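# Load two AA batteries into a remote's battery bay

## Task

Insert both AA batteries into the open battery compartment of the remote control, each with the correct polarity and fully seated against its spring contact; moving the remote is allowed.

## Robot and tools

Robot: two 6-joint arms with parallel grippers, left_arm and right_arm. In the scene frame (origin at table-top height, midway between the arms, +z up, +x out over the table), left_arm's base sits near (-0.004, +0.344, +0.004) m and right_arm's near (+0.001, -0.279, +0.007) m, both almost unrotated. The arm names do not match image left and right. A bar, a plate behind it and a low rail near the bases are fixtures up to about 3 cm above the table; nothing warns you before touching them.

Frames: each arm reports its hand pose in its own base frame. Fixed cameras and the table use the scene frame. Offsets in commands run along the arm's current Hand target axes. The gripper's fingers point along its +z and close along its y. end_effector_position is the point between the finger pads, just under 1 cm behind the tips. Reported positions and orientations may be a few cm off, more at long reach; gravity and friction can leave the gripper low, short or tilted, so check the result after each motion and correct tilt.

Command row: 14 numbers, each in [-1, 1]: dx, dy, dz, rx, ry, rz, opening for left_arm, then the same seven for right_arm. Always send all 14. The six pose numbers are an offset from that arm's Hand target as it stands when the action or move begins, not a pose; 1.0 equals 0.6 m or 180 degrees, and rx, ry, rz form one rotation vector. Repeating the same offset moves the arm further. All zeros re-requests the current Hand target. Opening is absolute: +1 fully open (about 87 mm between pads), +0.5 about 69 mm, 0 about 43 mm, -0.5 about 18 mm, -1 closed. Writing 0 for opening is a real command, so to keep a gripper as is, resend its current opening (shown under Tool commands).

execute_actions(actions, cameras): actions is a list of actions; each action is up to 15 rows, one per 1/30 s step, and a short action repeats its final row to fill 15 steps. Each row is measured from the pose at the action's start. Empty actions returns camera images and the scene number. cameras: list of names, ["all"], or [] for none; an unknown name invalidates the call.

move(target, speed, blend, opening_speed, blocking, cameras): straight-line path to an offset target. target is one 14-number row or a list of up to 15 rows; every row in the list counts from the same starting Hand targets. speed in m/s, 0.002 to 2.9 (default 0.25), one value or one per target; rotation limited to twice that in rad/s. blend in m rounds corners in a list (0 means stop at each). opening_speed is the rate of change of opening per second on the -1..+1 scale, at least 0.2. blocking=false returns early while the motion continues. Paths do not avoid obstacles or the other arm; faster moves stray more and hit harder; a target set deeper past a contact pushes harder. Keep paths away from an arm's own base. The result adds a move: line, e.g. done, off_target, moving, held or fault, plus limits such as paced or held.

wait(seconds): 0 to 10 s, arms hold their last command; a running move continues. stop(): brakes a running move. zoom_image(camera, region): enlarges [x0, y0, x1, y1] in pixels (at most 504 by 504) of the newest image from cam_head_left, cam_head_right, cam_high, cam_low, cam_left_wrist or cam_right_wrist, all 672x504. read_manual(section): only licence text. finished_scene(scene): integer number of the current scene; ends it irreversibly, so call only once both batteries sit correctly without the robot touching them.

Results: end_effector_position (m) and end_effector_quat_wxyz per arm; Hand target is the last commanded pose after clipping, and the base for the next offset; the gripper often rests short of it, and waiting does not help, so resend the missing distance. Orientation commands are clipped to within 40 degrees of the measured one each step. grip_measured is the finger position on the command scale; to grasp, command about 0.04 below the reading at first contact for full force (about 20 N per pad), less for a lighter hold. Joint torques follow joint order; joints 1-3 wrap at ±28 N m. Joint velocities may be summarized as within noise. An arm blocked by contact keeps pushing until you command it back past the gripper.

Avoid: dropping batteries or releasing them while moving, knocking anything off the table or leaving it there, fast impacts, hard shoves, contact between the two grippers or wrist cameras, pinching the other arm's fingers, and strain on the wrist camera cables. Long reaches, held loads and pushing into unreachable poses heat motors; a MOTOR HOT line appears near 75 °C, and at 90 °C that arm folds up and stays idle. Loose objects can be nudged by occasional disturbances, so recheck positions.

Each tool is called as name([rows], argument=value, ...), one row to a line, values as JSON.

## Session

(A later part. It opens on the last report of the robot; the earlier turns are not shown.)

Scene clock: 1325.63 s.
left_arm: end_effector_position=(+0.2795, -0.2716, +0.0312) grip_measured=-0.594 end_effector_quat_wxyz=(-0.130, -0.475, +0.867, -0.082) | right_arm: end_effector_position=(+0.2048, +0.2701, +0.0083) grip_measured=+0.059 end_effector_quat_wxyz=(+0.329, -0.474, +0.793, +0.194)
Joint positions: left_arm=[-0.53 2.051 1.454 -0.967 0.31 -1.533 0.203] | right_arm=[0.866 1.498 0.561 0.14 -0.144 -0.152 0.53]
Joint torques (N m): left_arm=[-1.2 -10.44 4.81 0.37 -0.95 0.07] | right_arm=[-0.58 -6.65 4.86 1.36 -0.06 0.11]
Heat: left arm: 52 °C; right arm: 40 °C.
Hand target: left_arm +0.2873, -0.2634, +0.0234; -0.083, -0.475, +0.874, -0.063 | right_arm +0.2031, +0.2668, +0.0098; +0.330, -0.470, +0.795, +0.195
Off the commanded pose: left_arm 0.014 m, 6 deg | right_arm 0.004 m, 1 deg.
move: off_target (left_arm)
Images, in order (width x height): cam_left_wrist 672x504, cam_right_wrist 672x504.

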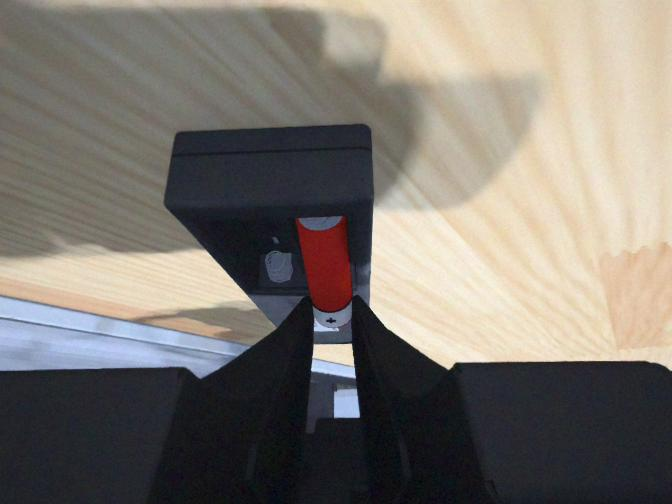

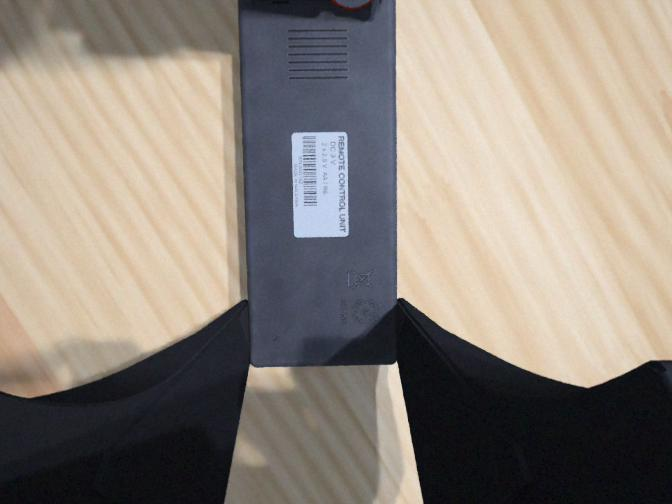

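move(target=[-0.0307, 0.0025, 0.0003, 0, 0, 0, -0.68, 0, 0, 0, 0, 0, 0, 0.0], cameras=["cam_left_wrist", "cam_right_wrist"], speed=0.04)

zoom_image(camera="cam_left_wrist", region=[250, 130, 430, 350])

zoom_image(camera="cam_right_wrist", region=[240, 0, 400, 60])

Scene clock: 1333.57 s.
left_arm: end_effector_position=(+0.2823, -0.2665, +0.0307) grip_measured=-0.594 end_effector_quat_wxyz=(-0.126, -0.467, +0.871, -0.084) | right_arm: end_effector_position=(+0.2049, +0.2701, +0.0084) grip_measured=+0.059 end_effector_quat_wxyz=(+0.329, -0.474, +0.793, +0.194)
Joint positions: left_arm=[-0.517 2.051 1.454 -0.967 0.304 -1.501 0.203] | right_arm=[0.866 1.498 0.561 0.14 -0.144 -0.152 0.53]
Joint torques (N m): left_arm=[2.15 -9.89 4.21 0.37 -0.9 0.22] | right_arm=[-0.58 -6.65 4.86 1.36 -0.06 0.11]
Heat: left arm: 52 °C; right arm: 40 °C.
Hand target: left_arm +0.2959, -0.2474, +0.0193; -0.083, -0.475, +0.874, -0.063 | right_arm +0.2031, +0.2668, +0.0098; +0.330, -0.470, +0.795, +0.195
Off the commanded pose: left_arm 0.026 m, 6 deg | right_arm 0.004 m, 1 deg.
move: off_target (left_arm)
Images, in order (width x height): cam_left_wrist 672x504, cam_right_wrist 672x504.

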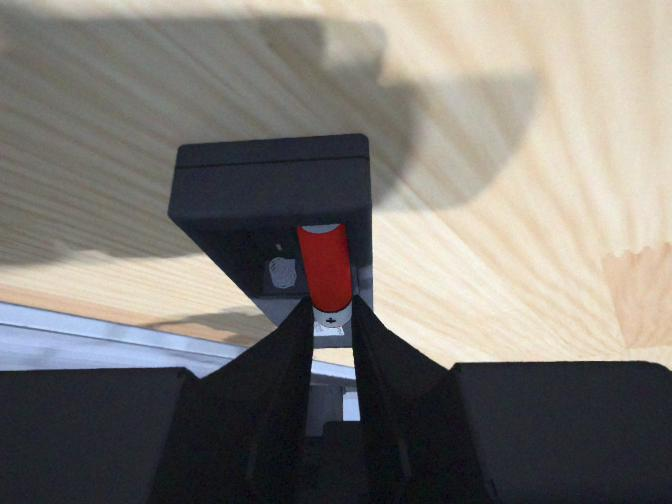

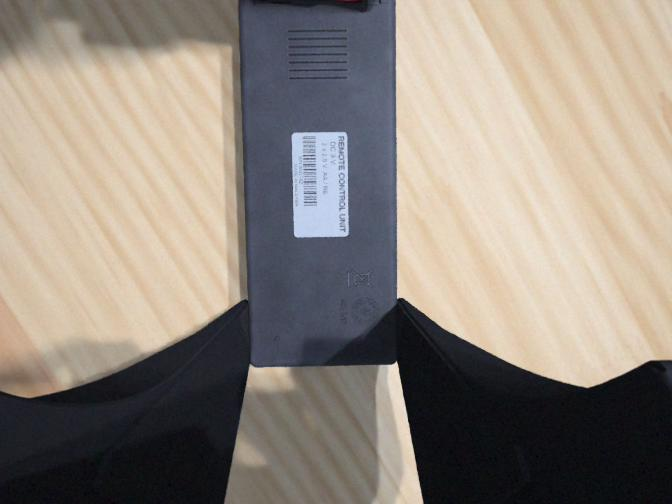

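Scaled by 2.291.

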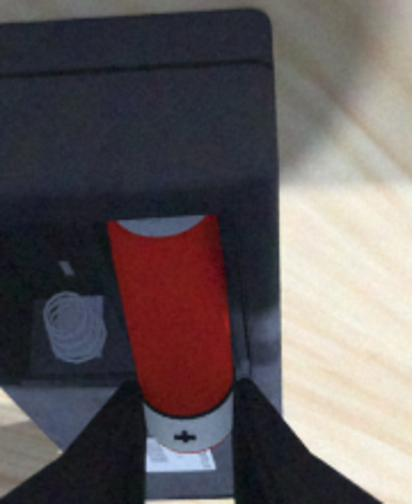

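Scaled by 3.150.

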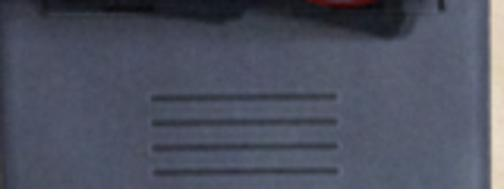

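move(target=[-0.0163, 0.0, -0.0034, 0, 0, 0, -0.68, 0, 0, 0, 0, 0, 0, 0.0], cameras=["cam_left_wrist", "cam_right_wrist"], speed=0.03)

zoom_image(camera="cam_right_wrist", region=[240, 0, 400, 60])

Scene clock: 1337.47 s.
left_arm: end_effector_position=(+0.2851, -0.2619, +0.0306) grip_measured=-0.594 end_effector_quat_wxyz=(-0.124, -0.461, +0.874, -0.086) | right_arm: end_effector_position=(+0.2070, +0.2726, +0.0107) grip_measured=+0.059 end_effector_quat_wxyz=(+0.336, -0.473, +0.790, +0.196)
Joint positions: left_arm=[-0.503 2.051 1.454 -0.967 0.304 -1.474 0.203] | right_arm=[0.866 1.498 0.561 0.156 -0.144 -0.152 0.53]
Joint torques (N m): left_arm=[3.3 -9.57 4.63 0.31 -0.91 0.2] | right_arm=[-0.58 -6.63 4.89 1.21 -0.06 0.11]
Heat: left arm: 52 °C; right arm: 40 °C.
Hand target: left_arm +0.3013, -0.2391, +0.0193; -0.083, -0.475, +0.874, -0.063 | right_arm +0.2031, +0.2668, +0.0098; +0.330, -0.470, +0.795, +0.195
Off the commanded pose: left_arm 0.030 m, 6 deg | right_arm 0.007 m, 1 deg.
move: off_target (left_arm)
Images, in order (width x height): cam_left_wrist 672x504, cam_right_wrist 672x504.

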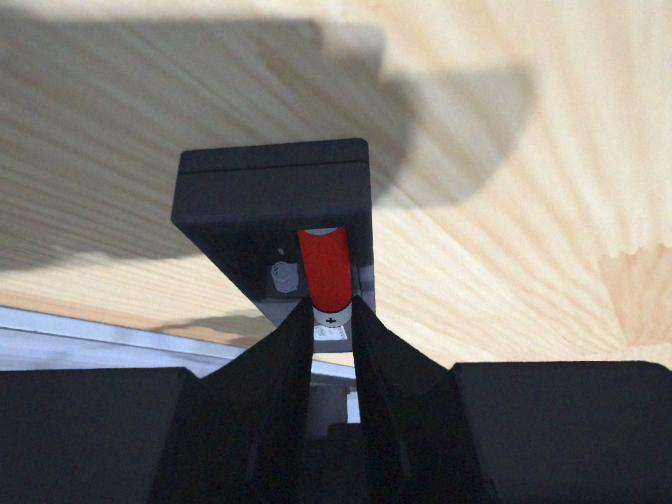

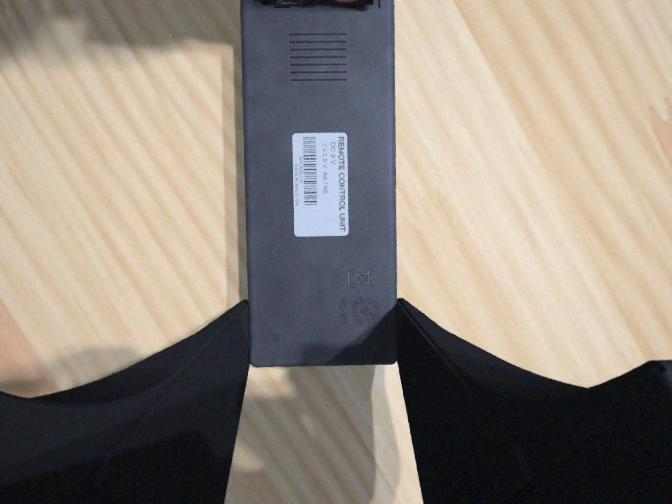

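Scaled by 3.150.

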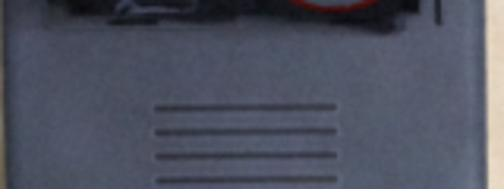

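move(target=[-0.0163, 0.0, -0.0034, 0, 0, 0, -0.68, 0.0177, 0, -0.0177, 0, 0, 0, 0.0], cameras=["cam_left_wrist", "cam_right_wrist"], speed=0.03)

zoom_image(camera="cam_right_wrist", region=[240, 0, 400, 60])

zoom_image(camera="cam_left_wrist", region=[250, 130, 430, 350])

Scene clock: 1345.50 s.
left_arm: end_effector_position=(+0.2857, -0.2604, +0.0335) grip_measured=-0.594 end_effector_quat_wxyz=(-0.136, -0.456, +0.874, -0.096) | right_arm: end_effector_position=(+0.2061, +0.2704, +0.0200) grip_measured=+0.059 end_effector_quat_wxyz=(+0.355, -0.469, +0.782, +0.204)
Joint positions: left_arm=[-0.486 2.051 1.454 -0.97 0.335 -1.448 0.203] | right_arm=[0.861 1.442 0.525 0.181 -0.15 -0.152 0.53]
Joint torques (N m): left_arm=[4.25 -9.22 5.14 0.24 -1.21 0.21] | right_arm=[-1.24 -6.52 3.55 0.89 -0.1 0.03]
Heat: left arm: 51 °C; right arm: 40 °C.
Hand target: left_arm +0.3067, -0.2307, +0.0193; -0.083, -0.475, +0.874, -0.063 | right_arm +0.1959, +0.2537, +0.0099; +0.330, -0.470, +0.795, +0.195
Off the commanded pose: left_arm 0.039 m, 8 deg | right_arm 0.022 m, 4 deg.
move: off_target (left_arm, right_arm)
Images, in order (width x height): cam_left_wrist 672x504, cam_right_wrist 672x504.

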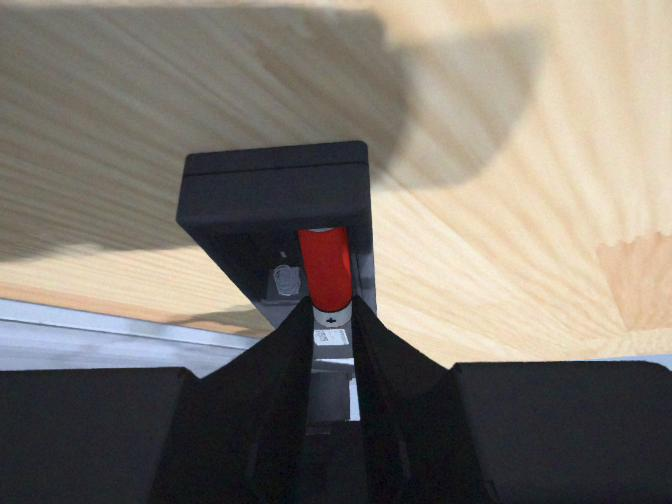

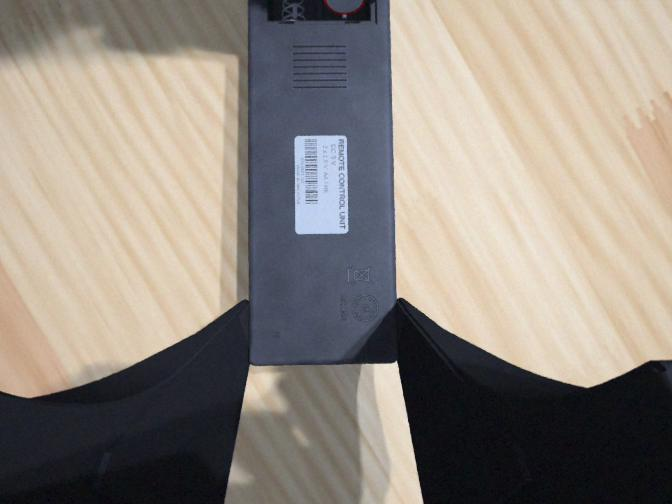

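Scaled by 3.150.

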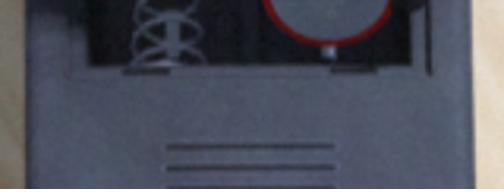

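Scaled by 2.291.

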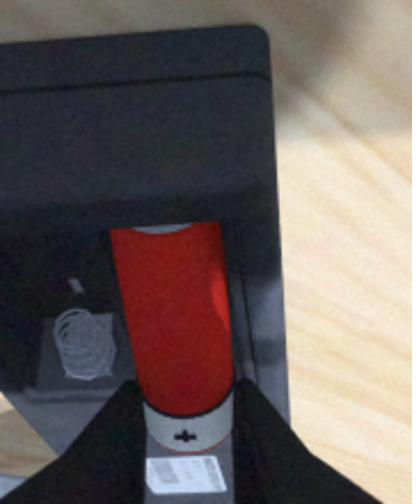

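move(target=[0.0215, 0.0, 0.0113, 0, -0.0389, 0, -0.68, 0, 0, 0, 0, 0, 0, 0.0], cameras=["cam_left_wrist", "cam_right_wrist", "cam_low"], speed=0.03)

zoom_image(camera="cam_right_wrist", region=[240, 0, 400, 60])

zoom_image(camera="cam_low", region=[230, 140, 330, 240])

Scene clock: 1365.30 s.
left_arm: end_effector_position=(+0.2819, -0.2650, +0.0292) grip_measured=-0.595 end_effector_quat_wxyz=(-0.104, -0.463, +0.877, -0.071) | right_arm: end_effector_position=(+0.2039, +0.2680, +0.0170) grip_measured=+0.059 end_effector_quat_wxyz=(+0.351, -0.469, +0.784, +0.204)
Joint positions: left_arm=[-0.536 2.042 1.454 -0.969 0.252 -1.508 0.203] | right_arm=[0.859 1.442 0.517 0.18 -0.153 -0.152 0.53]
Joint torques (N m): left_arm=[0.51 -10.4 4.36 0.4 -1.62 -0.08] | right_arm=[-1.11 -6.58 4.25 0.89 -0.06 0.03]
Heat: left arm: 51 °C; right arm: 39 °C.
Hand target: left_arm +0.2992, -0.2426, +0.0154; -0.030, -0.478, +0.877, -0.034 | right_arm +0.1958, +0.2537, +0.0098; +0.330, -0.470, +0.795, +0.195
Off the commanded pose: left_arm 0.032 m, 10 deg | right_arm 0.018 m, 3 deg.
move: off_target (left_arm, right_arm)
Images, in order (width x height): cam_low 672x504, cam_left_wrist 672x504, cam_right_wrist 672x504.

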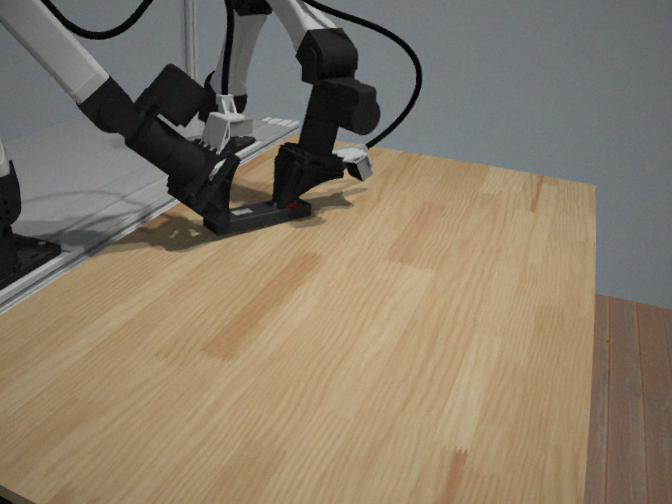

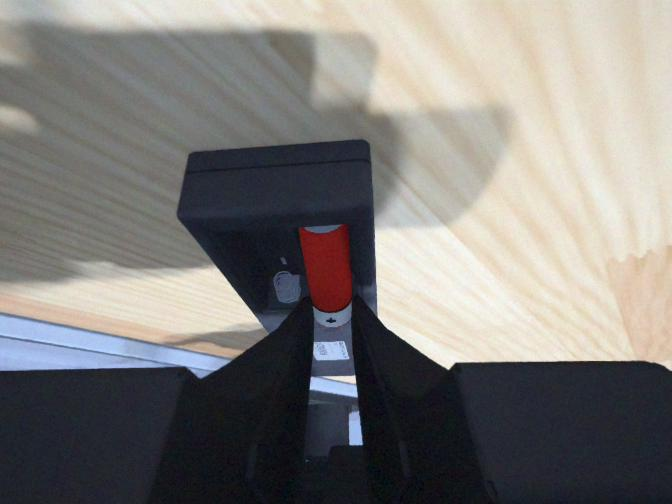

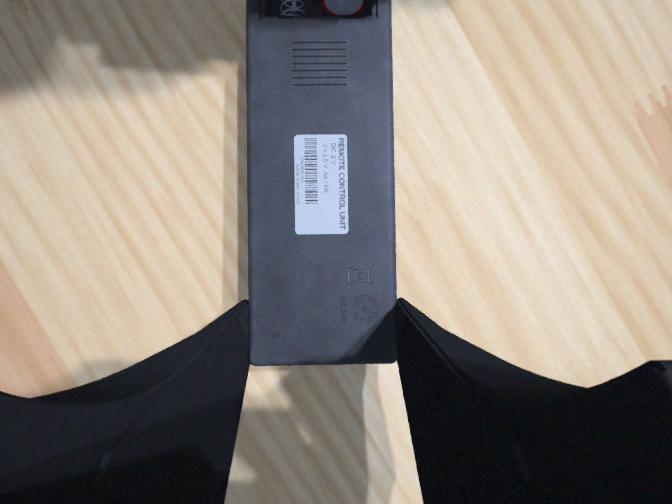

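Scaled by 3.150.

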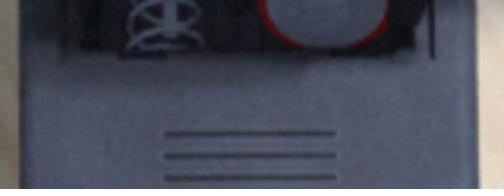

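Scaled by 5.040.

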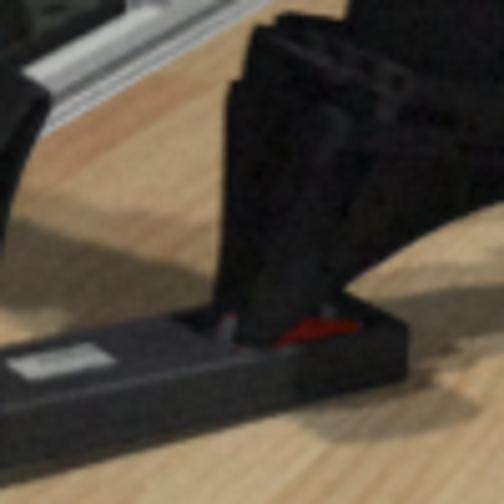

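move(target=[0.04, 0.0042, -0.0132, -0.0021, 0.0363, 0.0075, -0.68, -0.0082, -0.0003, 0.0358, 0, 0, 0, 0.0], cameras=["cam_left_wrist", "cam_right_wrist", "cam_low"], speed=0.03)

zoom_image(camera="cam_right_wrist", region=[240, 0, 400, 60])

zoom_image(camera="cam_low", region=[230, 140, 330, 240])

Scene clock: 1378.77 s.
left_arm: end_effector_position=(+0.2823, -0.2644, +0.0273) grip_measured=-0.595 end_effector_quat_wxyz=(-0.094, -0.461, +0.880, -0.066) | right_arm: end_effector_position=(+0.2073, +0.2721, +0.0073) grip_measured=+0.059 end_effector_quat_wxyz=(+0.345, -0.470, +0.786, +0.202)
Joint positions: left_arm=[-0.543 2.042 1.454 -0.967 0.229 -1.51 0.203] | right_arm=[0.86 1.502 0.529 0.216 -0.153 -0.152 0.53]
Joint torques (N m): left_arm=[-0.24 -10.28 4.59 0.28 -0.25 0.04] | right_arm=[0.17 -2.47 6.8 1.29 0.06 0.12]
Heat: left arm: 52 °C; right arm: 38 °C.
Hand target: left_arm +0.2843, -0.2606, +0.0252; -0.081, -0.465, +0.880, -0.058 | right_arm +0.2051, +0.2700, -0.0018; +0.330, -0.470, +0.795, +0.195
Off the commanded pose: left_arm 0.005 m, 2 deg | right_arm 0.010 m, 2 deg.
move: done
Images, in order (width x height): cam_low 672x504, cam_left_wrist 672x504, cam_right_wrist 672x504.

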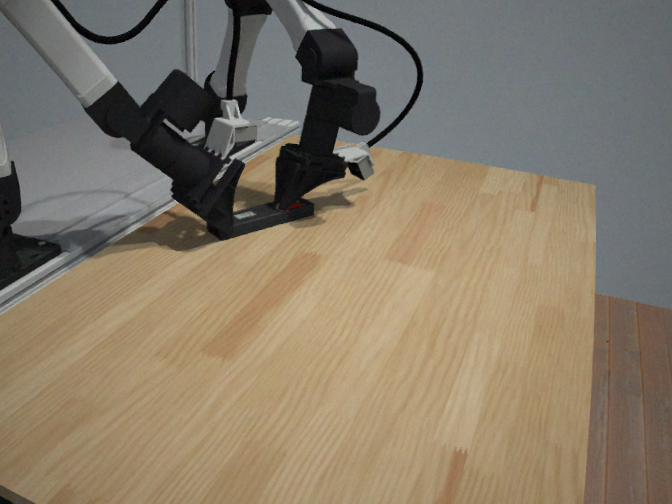

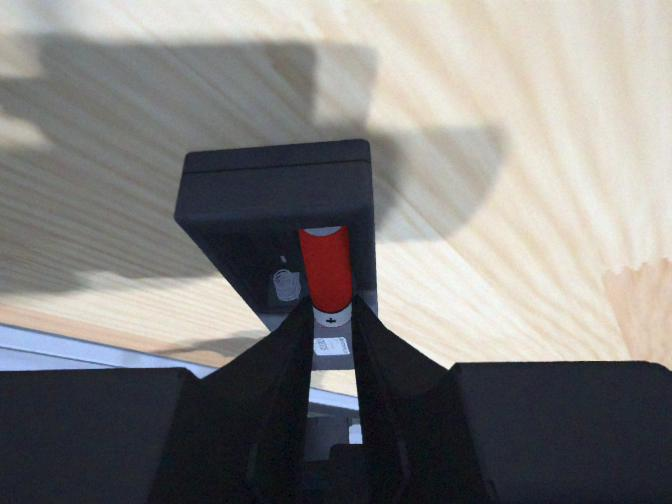

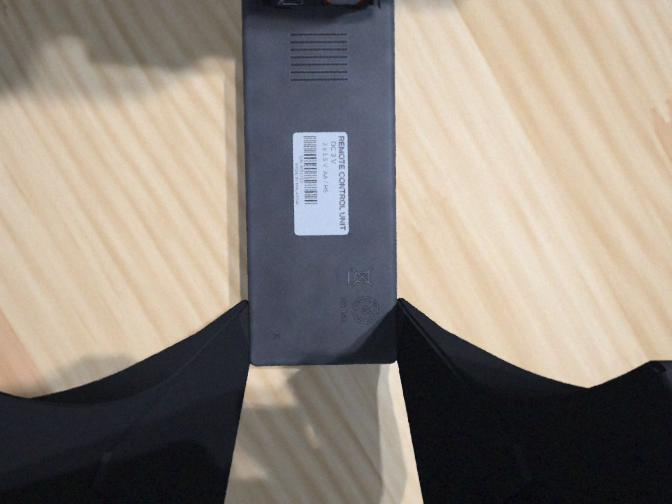

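Scaled by 3.150.

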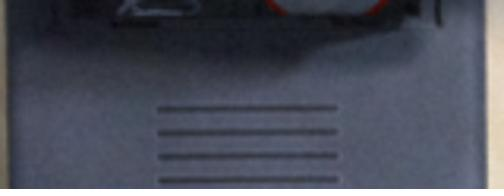

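Scaled by 5.040.

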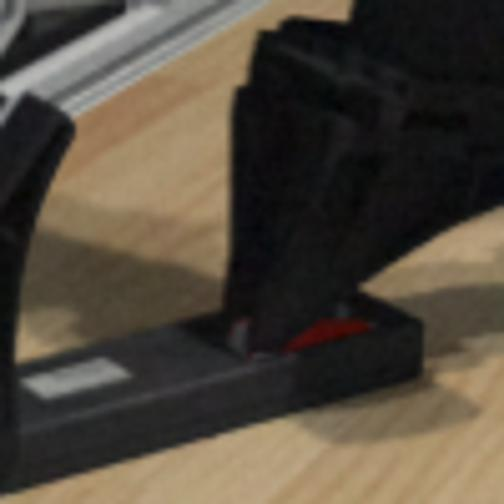

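move(target=[0, 0, 0, 0, 0, 0, -0.42, 0, 0, 0, 0, 0, 0, 0.0], cameras=["cam_left_wrist", "cam_right_wrist", "cam_low"], speed=0.03, opening_speed=0.5)

zoom_image(camera="cam_left_wrist", region=[250, 130, 430, 400])

zoom_image(camera="cam_low", region=[230, 140, 330, 240])

Scene clock: 1382.67 s.
left_arm: end_effector_position=(+0.2804, -0.2631, +0.0273) grip_measured=-0.420 end_effector_quat_wxyz=(-0.096, -0.461, +0.880, -0.062) | right_arm: end_effector_position=(+0.2075, +0.2723, +0.0073) grip_measured=+0.059 end_effector_quat_wxyz=(+0.346, -0.470, +0.786, +0.203)
Joint positions: left_arm=[-0.543 2.042 1.454 -0.977 0.229 -1.51 0.29] | right_arm=[0.86 1.504 0.529 0.218 -0.153 -0.152 0.53]
Joint torques (N m): left_arm=[-0.21 -10.26 4.59 0.35 -0.24 0.05] | right_arm=[0.18 -2.55 6.8 1.27 0.06 0.12]
Heat: left arm: 53 °C; right arm: 38 °C.
Hand target: left_arm +0.2843, -0.2606, +0.0252; -0.081, -0.465, +0.880, -0.058 | right_arm +0.2051, +0.2700, -0.0019; +0.330, -0.470, +0.795, +0.195
Off the commanded pose: left_arm 0.005 m, 2 deg | right_arm 0.010 m, 2 deg.
move: done
Images, in order (width x height): cam_low 672x504, cam_left_wrist 672x504, cam_right_wrist 672x504.

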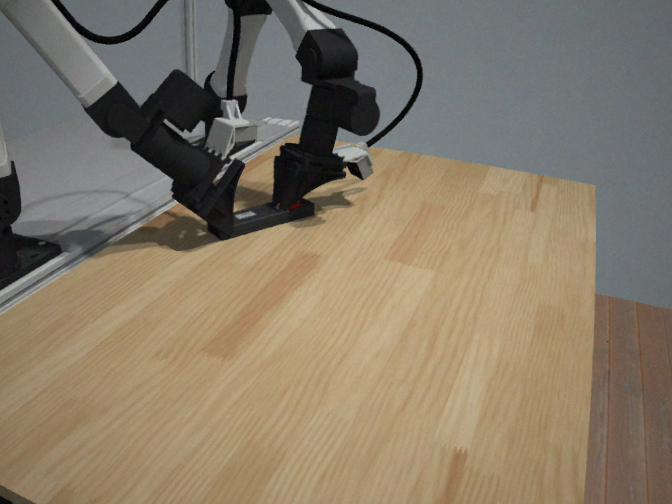

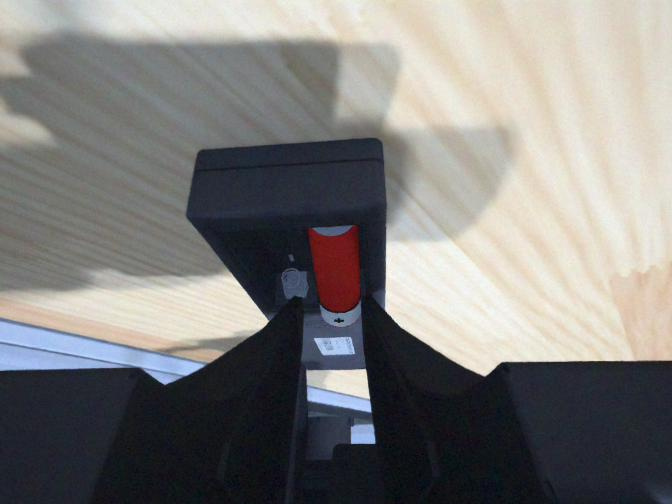

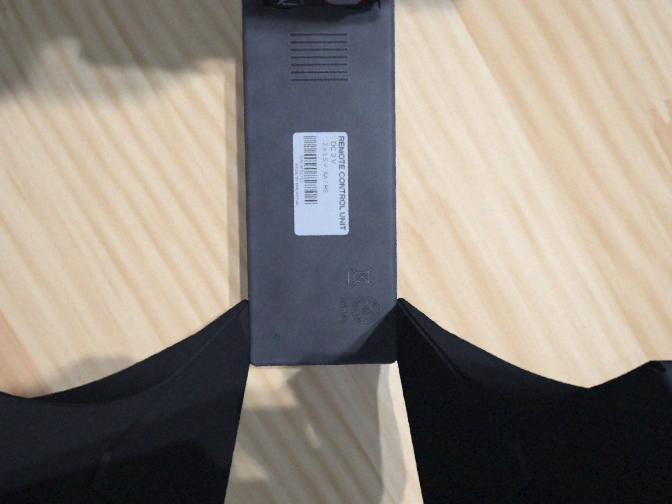

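Scaled by 1.867.

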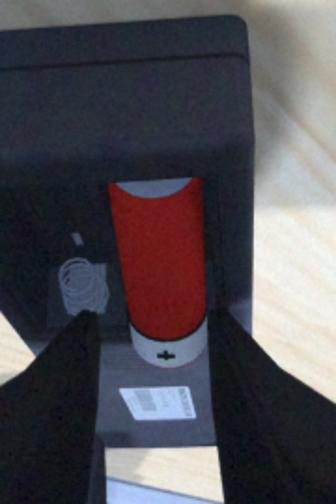

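Scaled by 5.040.

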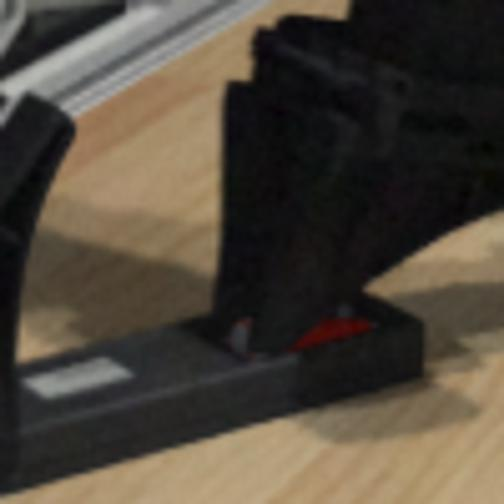

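move([
  [0.004, 0, -0.065, 0, 0, 0, -0.42, 0, 0, 0, 0, 0, 0, 0.0],
  [0.004, 0, -0.065, 0, 0, 0, -1.0, 0, 0, 0, 0, 0, 0, 0.0],
], cameras=["cam_left_wrist", "cam_right_wrist"], speed=0.06)

zoom_image(camera="cam_left_wrist", region=[250, 130, 430, 330])

zoom_image(camera="cam_right_wrist", region=[240, 0, 400, 60])

Scene clock: 1387.70 s.
left_arm: end_effector_position=(+0.2753, -0.2551, +0.0407) grip_measured=-0.985 end_effector_quat_wxyz=(-0.103, -0.466, +0.878, -0.033) | right_arm: end_effector_position=(+0.2081, +0.2730, +0.0072) grip_measured=+0.059 end_effector_quat_wxyz=(+0.347, -0.470, +0.786, +0.203)
Joint positions: left_arm=[-0.539 2.042 1.514 -1.093 0.212 -1.51 0.008] | right_arm=[0.86 1.507 0.529 0.224 -0.153 -0.152 0.53]
Joint torques (N m): left_arm=[0.73 -14.75 7.01 0.03 -0.07 0.19] | right_arm=[0.17 -2.84 6.8 1.2 0.06 0.12]
Heat: left arm: 54 °C; right arm: 38 °C.
Hand target: left_arm +0.2863, -0.2556, +0.0639; -0.081, -0.465, +0.880, -0.058 | right_arm +0.2051, +0.2700, -0.0019; +0.330, -0.470, +0.795, +0.195
Off the commanded pose: left_arm 0.026 m, 4 deg | right_arm 0.010 m, 2 deg.
move: off_target (left_arm); target 2's new opening was sent with left_arm's hand 0.026 m and 4 deg from that target
Images, in order (width x height): cam_left_wrist 672x504, cam_right_wrist 672x504.

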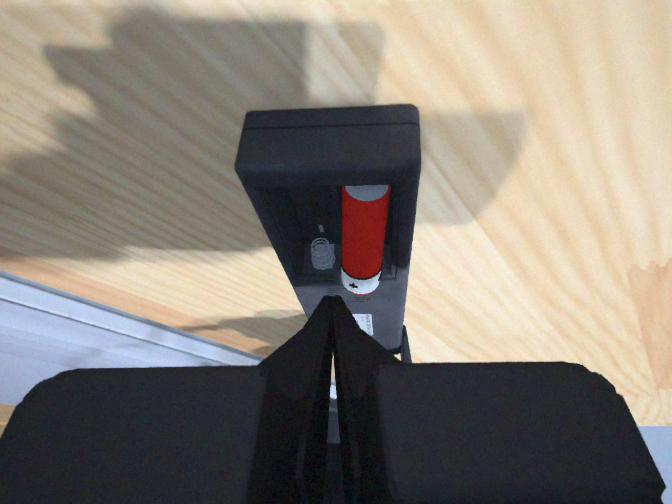

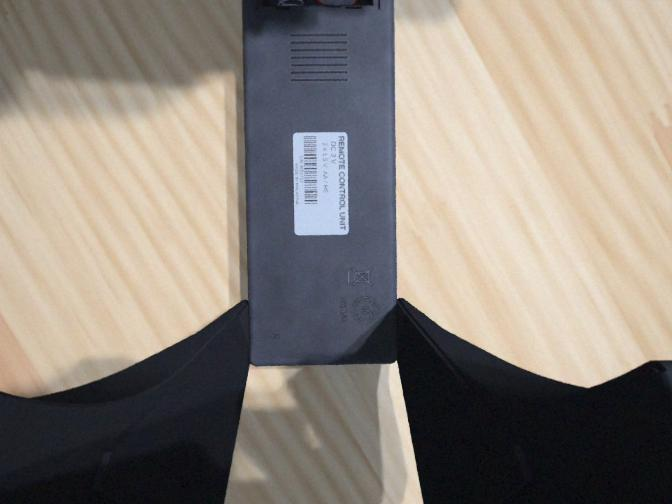

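Scaled by 2.520.

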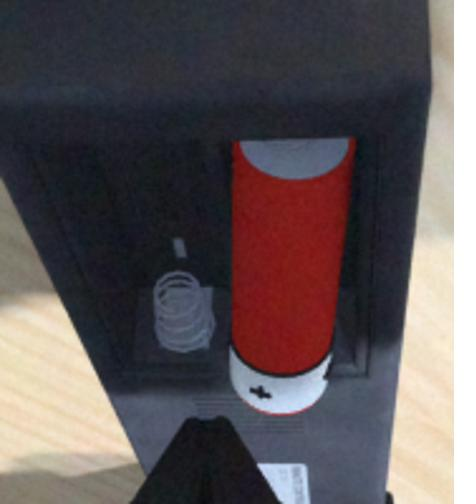

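Scaled by 3.150.

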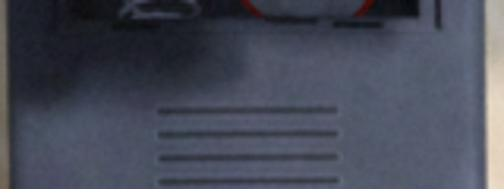

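move(target=[-0.0123, -0.005, 0.0128, 0, -0.0517, 0, -1.0, 0, 0, 0, 0, 0, 0, 0.0], cameras=["cam_left_wrist"], speed=0.06)

Scene clock: 1404.00 s.
left_arm: end_effector_position=(+0.2824, -0.2464, +0.0326) grip_measured=-0.985 end_effector_quat_wxyz=(-0.033, -0.465, +0.885, +0.005) | right_arm: end_effector_position=(+0.2081, +0.2730, +0.0072) grip_measured=+0.059 end_effector_quat_wxyz=(+0.347, -0.470, +0.786, +0.203)
Joint positions: left_arm=[-0.581 2.042 1.524 -1.093 0.053 -1.548 0.008] | right_arm=[0.86 1.507 0.529 0.224 -0.153 -0.152 0.53]
Joint torques (N m): left_arm=[-0.79 -14.46 7.06 0.11 -0.21 -0.02] | right_arm=[0.2 -2.84 6.79 1.21 0.06 0.12]
Heat: left arm: 59 °C; right arm: 38 °C.
Hand target: left_arm +0.2922, -0.2527, +0.0550; -0.009, -0.468, +0.884, -0.021 | right_arm +0.2051, +0.2700, -0.0019; +0.330, -0.470, +0.795, +0.195
Off the commanded pose: left_arm 0.025 m, 4 deg | right_arm 0.010 m, 2 deg.
move: off_target (left_arm)
Images, in order (width x height): cam_left_wrist 672x504.

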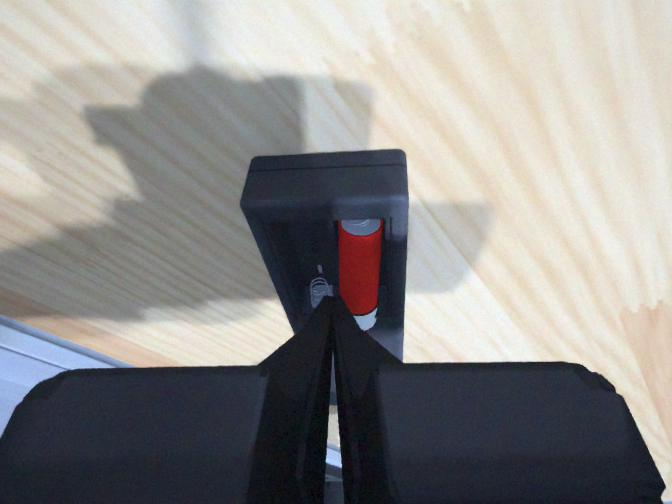

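move([
  [0, 0, -0.05, 0, 0, 0, -1.0, 0, 0, 0, 0, 0, 0, 0.0],
  [0, 0, 0.0167, 0, 0, 0, -1.0, 0, 0, 0, 0, 0, 0, 0.0],
], cameras=["cam_left_wrist"], speed=0.08)

Scene clock: 1409.80 s.
left_arm: end_effector_position=(+0.2886, -0.2501, +0.0411) grip_measured=-0.985 end_effector_quat_wxyz=(-0.023, -0.465, +0.885, -0.012) | right_arm: end_effector_position=(+0.2081, +0.2730, +0.0072) grip_measured=+0.059 end_effector_quat_wxyz=(+0.347, -0.470, +0.786, +0.203)
Joint positions: left_arm=[-0.581 2.023 1.531 -1.08 0.051 -1.549 0.008] | right_arm=[0.86 1.507 0.529 0.224 -0.153 -0.152 0.53]
Joint torques (N m): left_arm=[-0.88 -11.29 4.92 0.37 -0.2 -0.03] | right_arm=[0.18 -2.82 6.79 1.21 0.06 0.12]
Heat: left arm: 59 °C; right arm: 38 °C.
Hand target: left_arm +0.2923, -0.2531, +0.0450; -0.009, -0.468, +0.884, -0.021 | right_arm +0.2051, +0.2700, -0.0019; +0.330, -0.470, +0.795, +0.195
Off the commanded pose: left_arm 0.006 m, 2 deg | right_arm 0.010 m, 2 deg.
move: done
Images, in order (width x height): cam_left_wrist 672x504.

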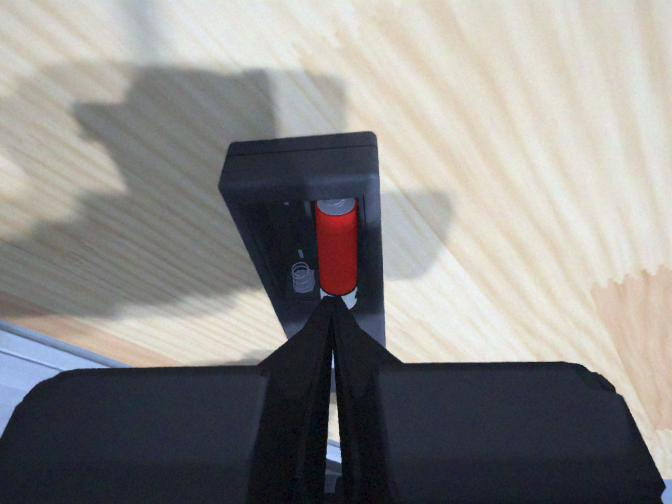

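move(target=[-0.0067, -0.0033, 0.025, 0, 0, 0, -1.0, 0, 0, 0, 0, 0, 0, 0.0], cameras=["cam_left_wrist", "cam_right_wrist", "cam_low"], speed=0.05)

zoom_image(camera="cam_low", region=[230, 140, 330, 240])

zoom_image(camera="cam_right_wrist", region=[240, 0, 400, 60])

Scene clock: 1417.13 s.
left_arm: end_effector_position=(+0.2915, -0.2520, +0.0346) grip_measured=-0.985 end_effector_quat_wxyz=(-0.017, -0.465, +0.885, -0.021) | right_arm: end_effector_position=(+0.2081, +0.2730, +0.0072) grip_measured=+0.059 end_effector_quat_wxyz=(+0.347, -0.470, +0.786, +0.203)
Joint positions: left_arm=[-0.581 2.023 1.504 -1.032 0.051 -1.549 0.008] | right_arm=[0.86 1.507 0.529 0.224 -0.153 -0.152 0.53]
Joint torques (N m): left_arm=[0.01 -8.91 4.92 0.43 -0.2 0.07] | right_arm=[0.18 -2.82 6.79 1.2 0.07 0.12]
Heat: left arm: 58 °C; right arm: 38 °C.
Hand target: left_arm +0.2962, -0.2515, +0.0299; -0.009, -0.468, +0.884, -0.020 | right_arm +0.2051, +0.2700, -0.0019; +0.330, -0.470, +0.795, +0.195
Off the commanded pose: left_arm 0.007 m, 1 deg | right_arm 0.010 m, 2 deg.
move: done
Images, in order (width x height): cam_low 672x504, cam_left_wrist 672x504, cam_right_wrist 672x504.

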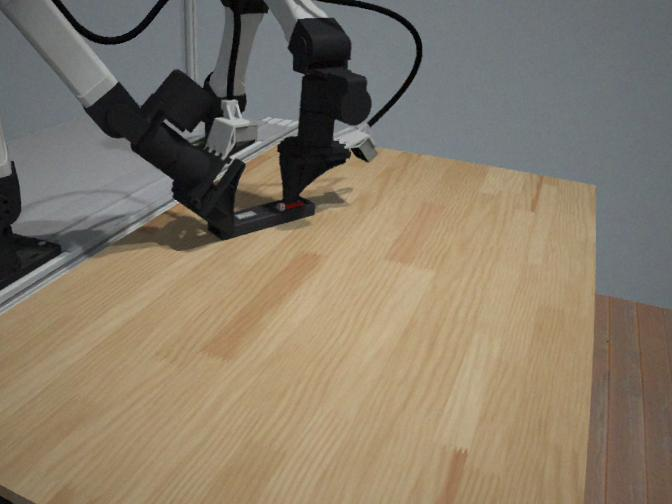

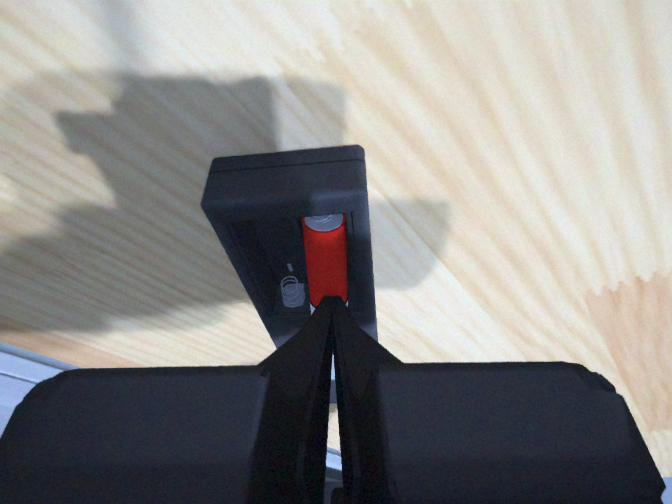

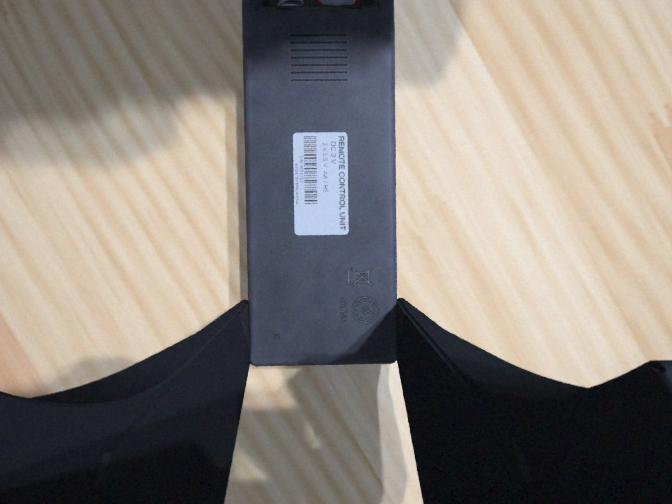

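Scaled by 5.040.

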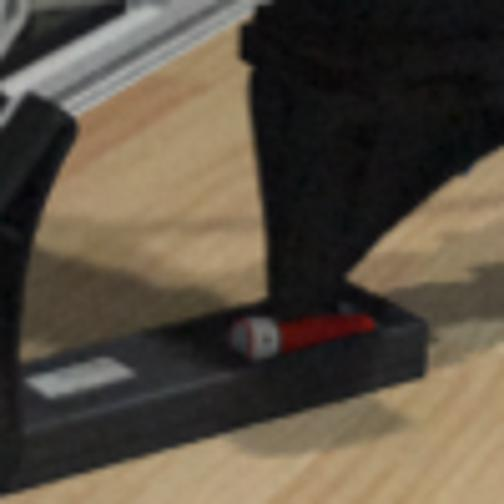

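Scaled by 3.150.

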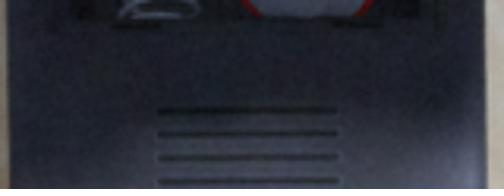

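move(target=[0.0033, 0, 0.02, 0, 0, 0, -1.0, 0, 0, 0, 0, 0, 0, 0.0], cameras=["cam_left_wrist", "cam_right_wrist", "cam_low"], speed=0.04)

zoom_image(camera="cam_low", region=[230, 140, 330, 240])

zoom_image(camera="cam_right_wrist", region=[240, 0, 400, 60])

Scene clock: 1421.50 s.
left_arm: end_effector_position=(+0.2893, -0.2531, +0.0330) grip_measured=-0.985 end_effector_quat_wxyz=(-0.023, -0.464, +0.885, -0.023) | right_arm: end_effector_position=(+0.2081, +0.2730, +0.0072) grip_measured=+0.059 end_effector_quat_wxyz=(+0.347, -0.470, +0.786, +0.203)
Joint positions: left_arm=[-0.581 2.023 1.495 -1.025 0.063 -1.549 0.008] | right_arm=[0.86 1.507 0.529 0.224 -0.153 -0.152 0.53]
Joint torques (N m): left_arm=[-0.64 -7.56 3.49 0.76 -0.32 0.01] | right_arm=[0.18 -2.82 6.8 1.2 0.06 0.12]
Heat: left arm: 57 °C; right arm: 38 °C.
Hand target: left_arm +0.2952, -0.2537, +0.0180; -0.009, -0.468, +0.884, -0.021 | right_arm +0.2050, +0.2699, -0.0019; +0.329, -0.470, +0.795, +0.195
Off the commanded pose: left_arm 0.016 m, 2 deg | right_arm 0.010 m, 2 deg.
move: off_target (left_arm)
Images, in order (width x height): cam_low 672x504, cam_left_wrist 672x504, cam_right_wrist 672x504.

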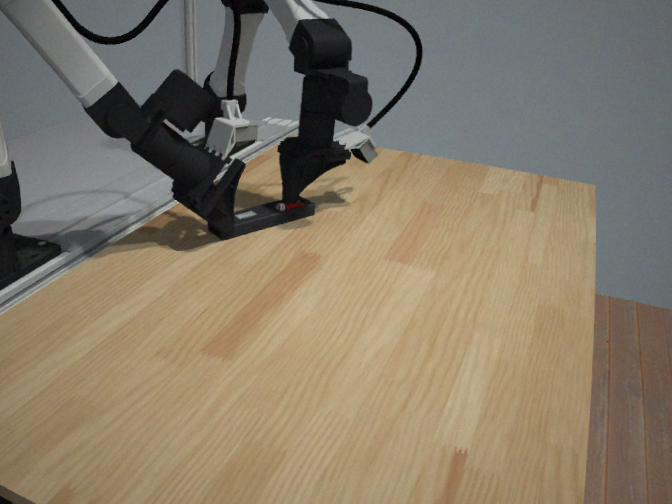

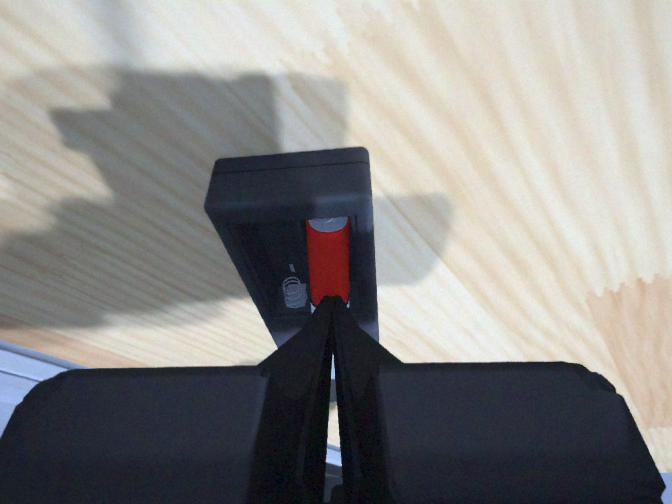

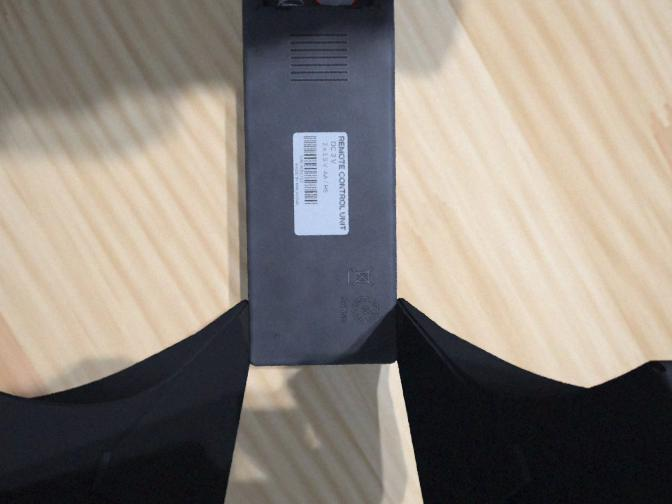

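Scaled by 5.040.

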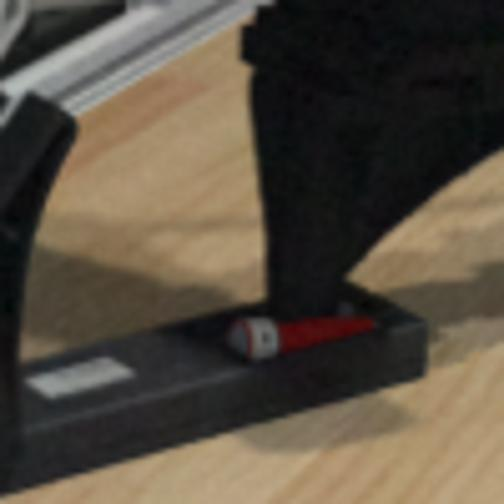

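Scaled by 3.150.

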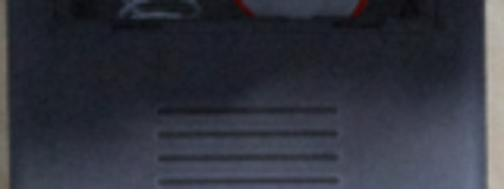

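move(target=[0, 0, 0.0167, 0, 0, 0, -1.0, 0, 0, 0, 0, 0, 0, 0.0], cameras=["cam_left_wrist", "cam_low"], speed=0.04)

zoom_image(camera="cam_low", region=[230, 140, 330, 240])

Scene clock: 1424.70 s.
left_arm: end_effector_position=(+0.2888, -0.2527, +0.0318) grip_measured=-0.985 end_effector_quat_wxyz=(-0.023, -0.464, +0.885, -0.023) | right_arm: end_effector_position=(+0.2081, +0.2730, +0.0072) grip_measured=+0.059 end_effector_quat_wxyz=(+0.347, -0.470, +0.786, +0.203)
Joint positions: left_arm=[-0.581 2.023 1.49 -1.021 0.063 -1.549 0.008] | right_arm=[0.86 1.507 0.529 0.224 -0.153 -0.152 0.53]
Joint torques (N m): left_arm=[-0.66 -6.41 2.11 1.02 -0.32 0] | right_arm=[0.18 -2.81 6.79 1.2 0.06 0.12]
Heat: left arm: 56 °C; right arm: 38 °C.
Hand target: left_arm +0.2951, -0.2542, +0.0079; -0.009, -0.468, +0.884, -0.020 | right_arm +0.2050, +0.2699, -0.0019; +0.329, -0.470, +0.795, +0.195
Off the commanded pose: left_arm 0.025 m, 2 deg | right_arm 0.010 m, 3 deg.
move: off_target (left_arm, right_arm)
Images, in order (width x height): cam_low 672x504, cam_left_wrist 672x504.

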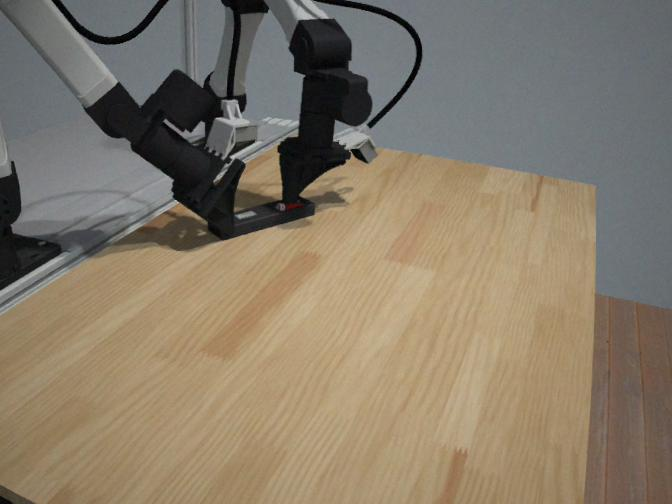

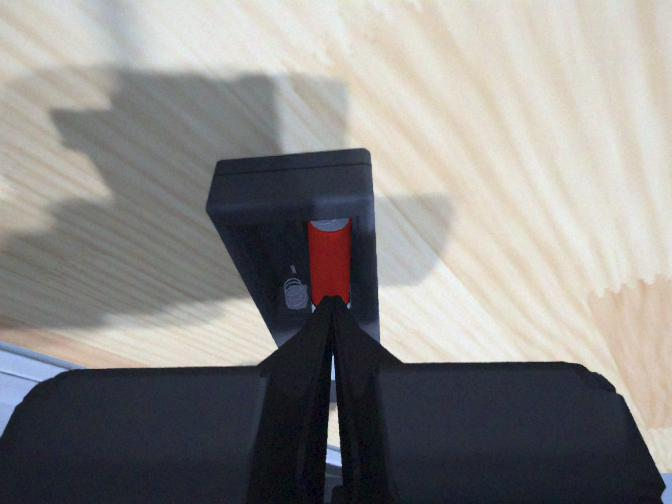

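Scaled by 5.040.

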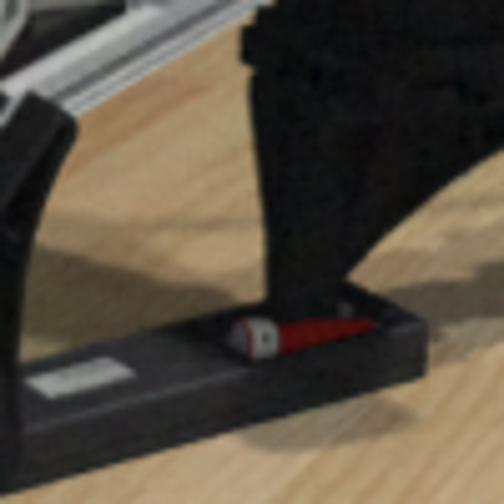

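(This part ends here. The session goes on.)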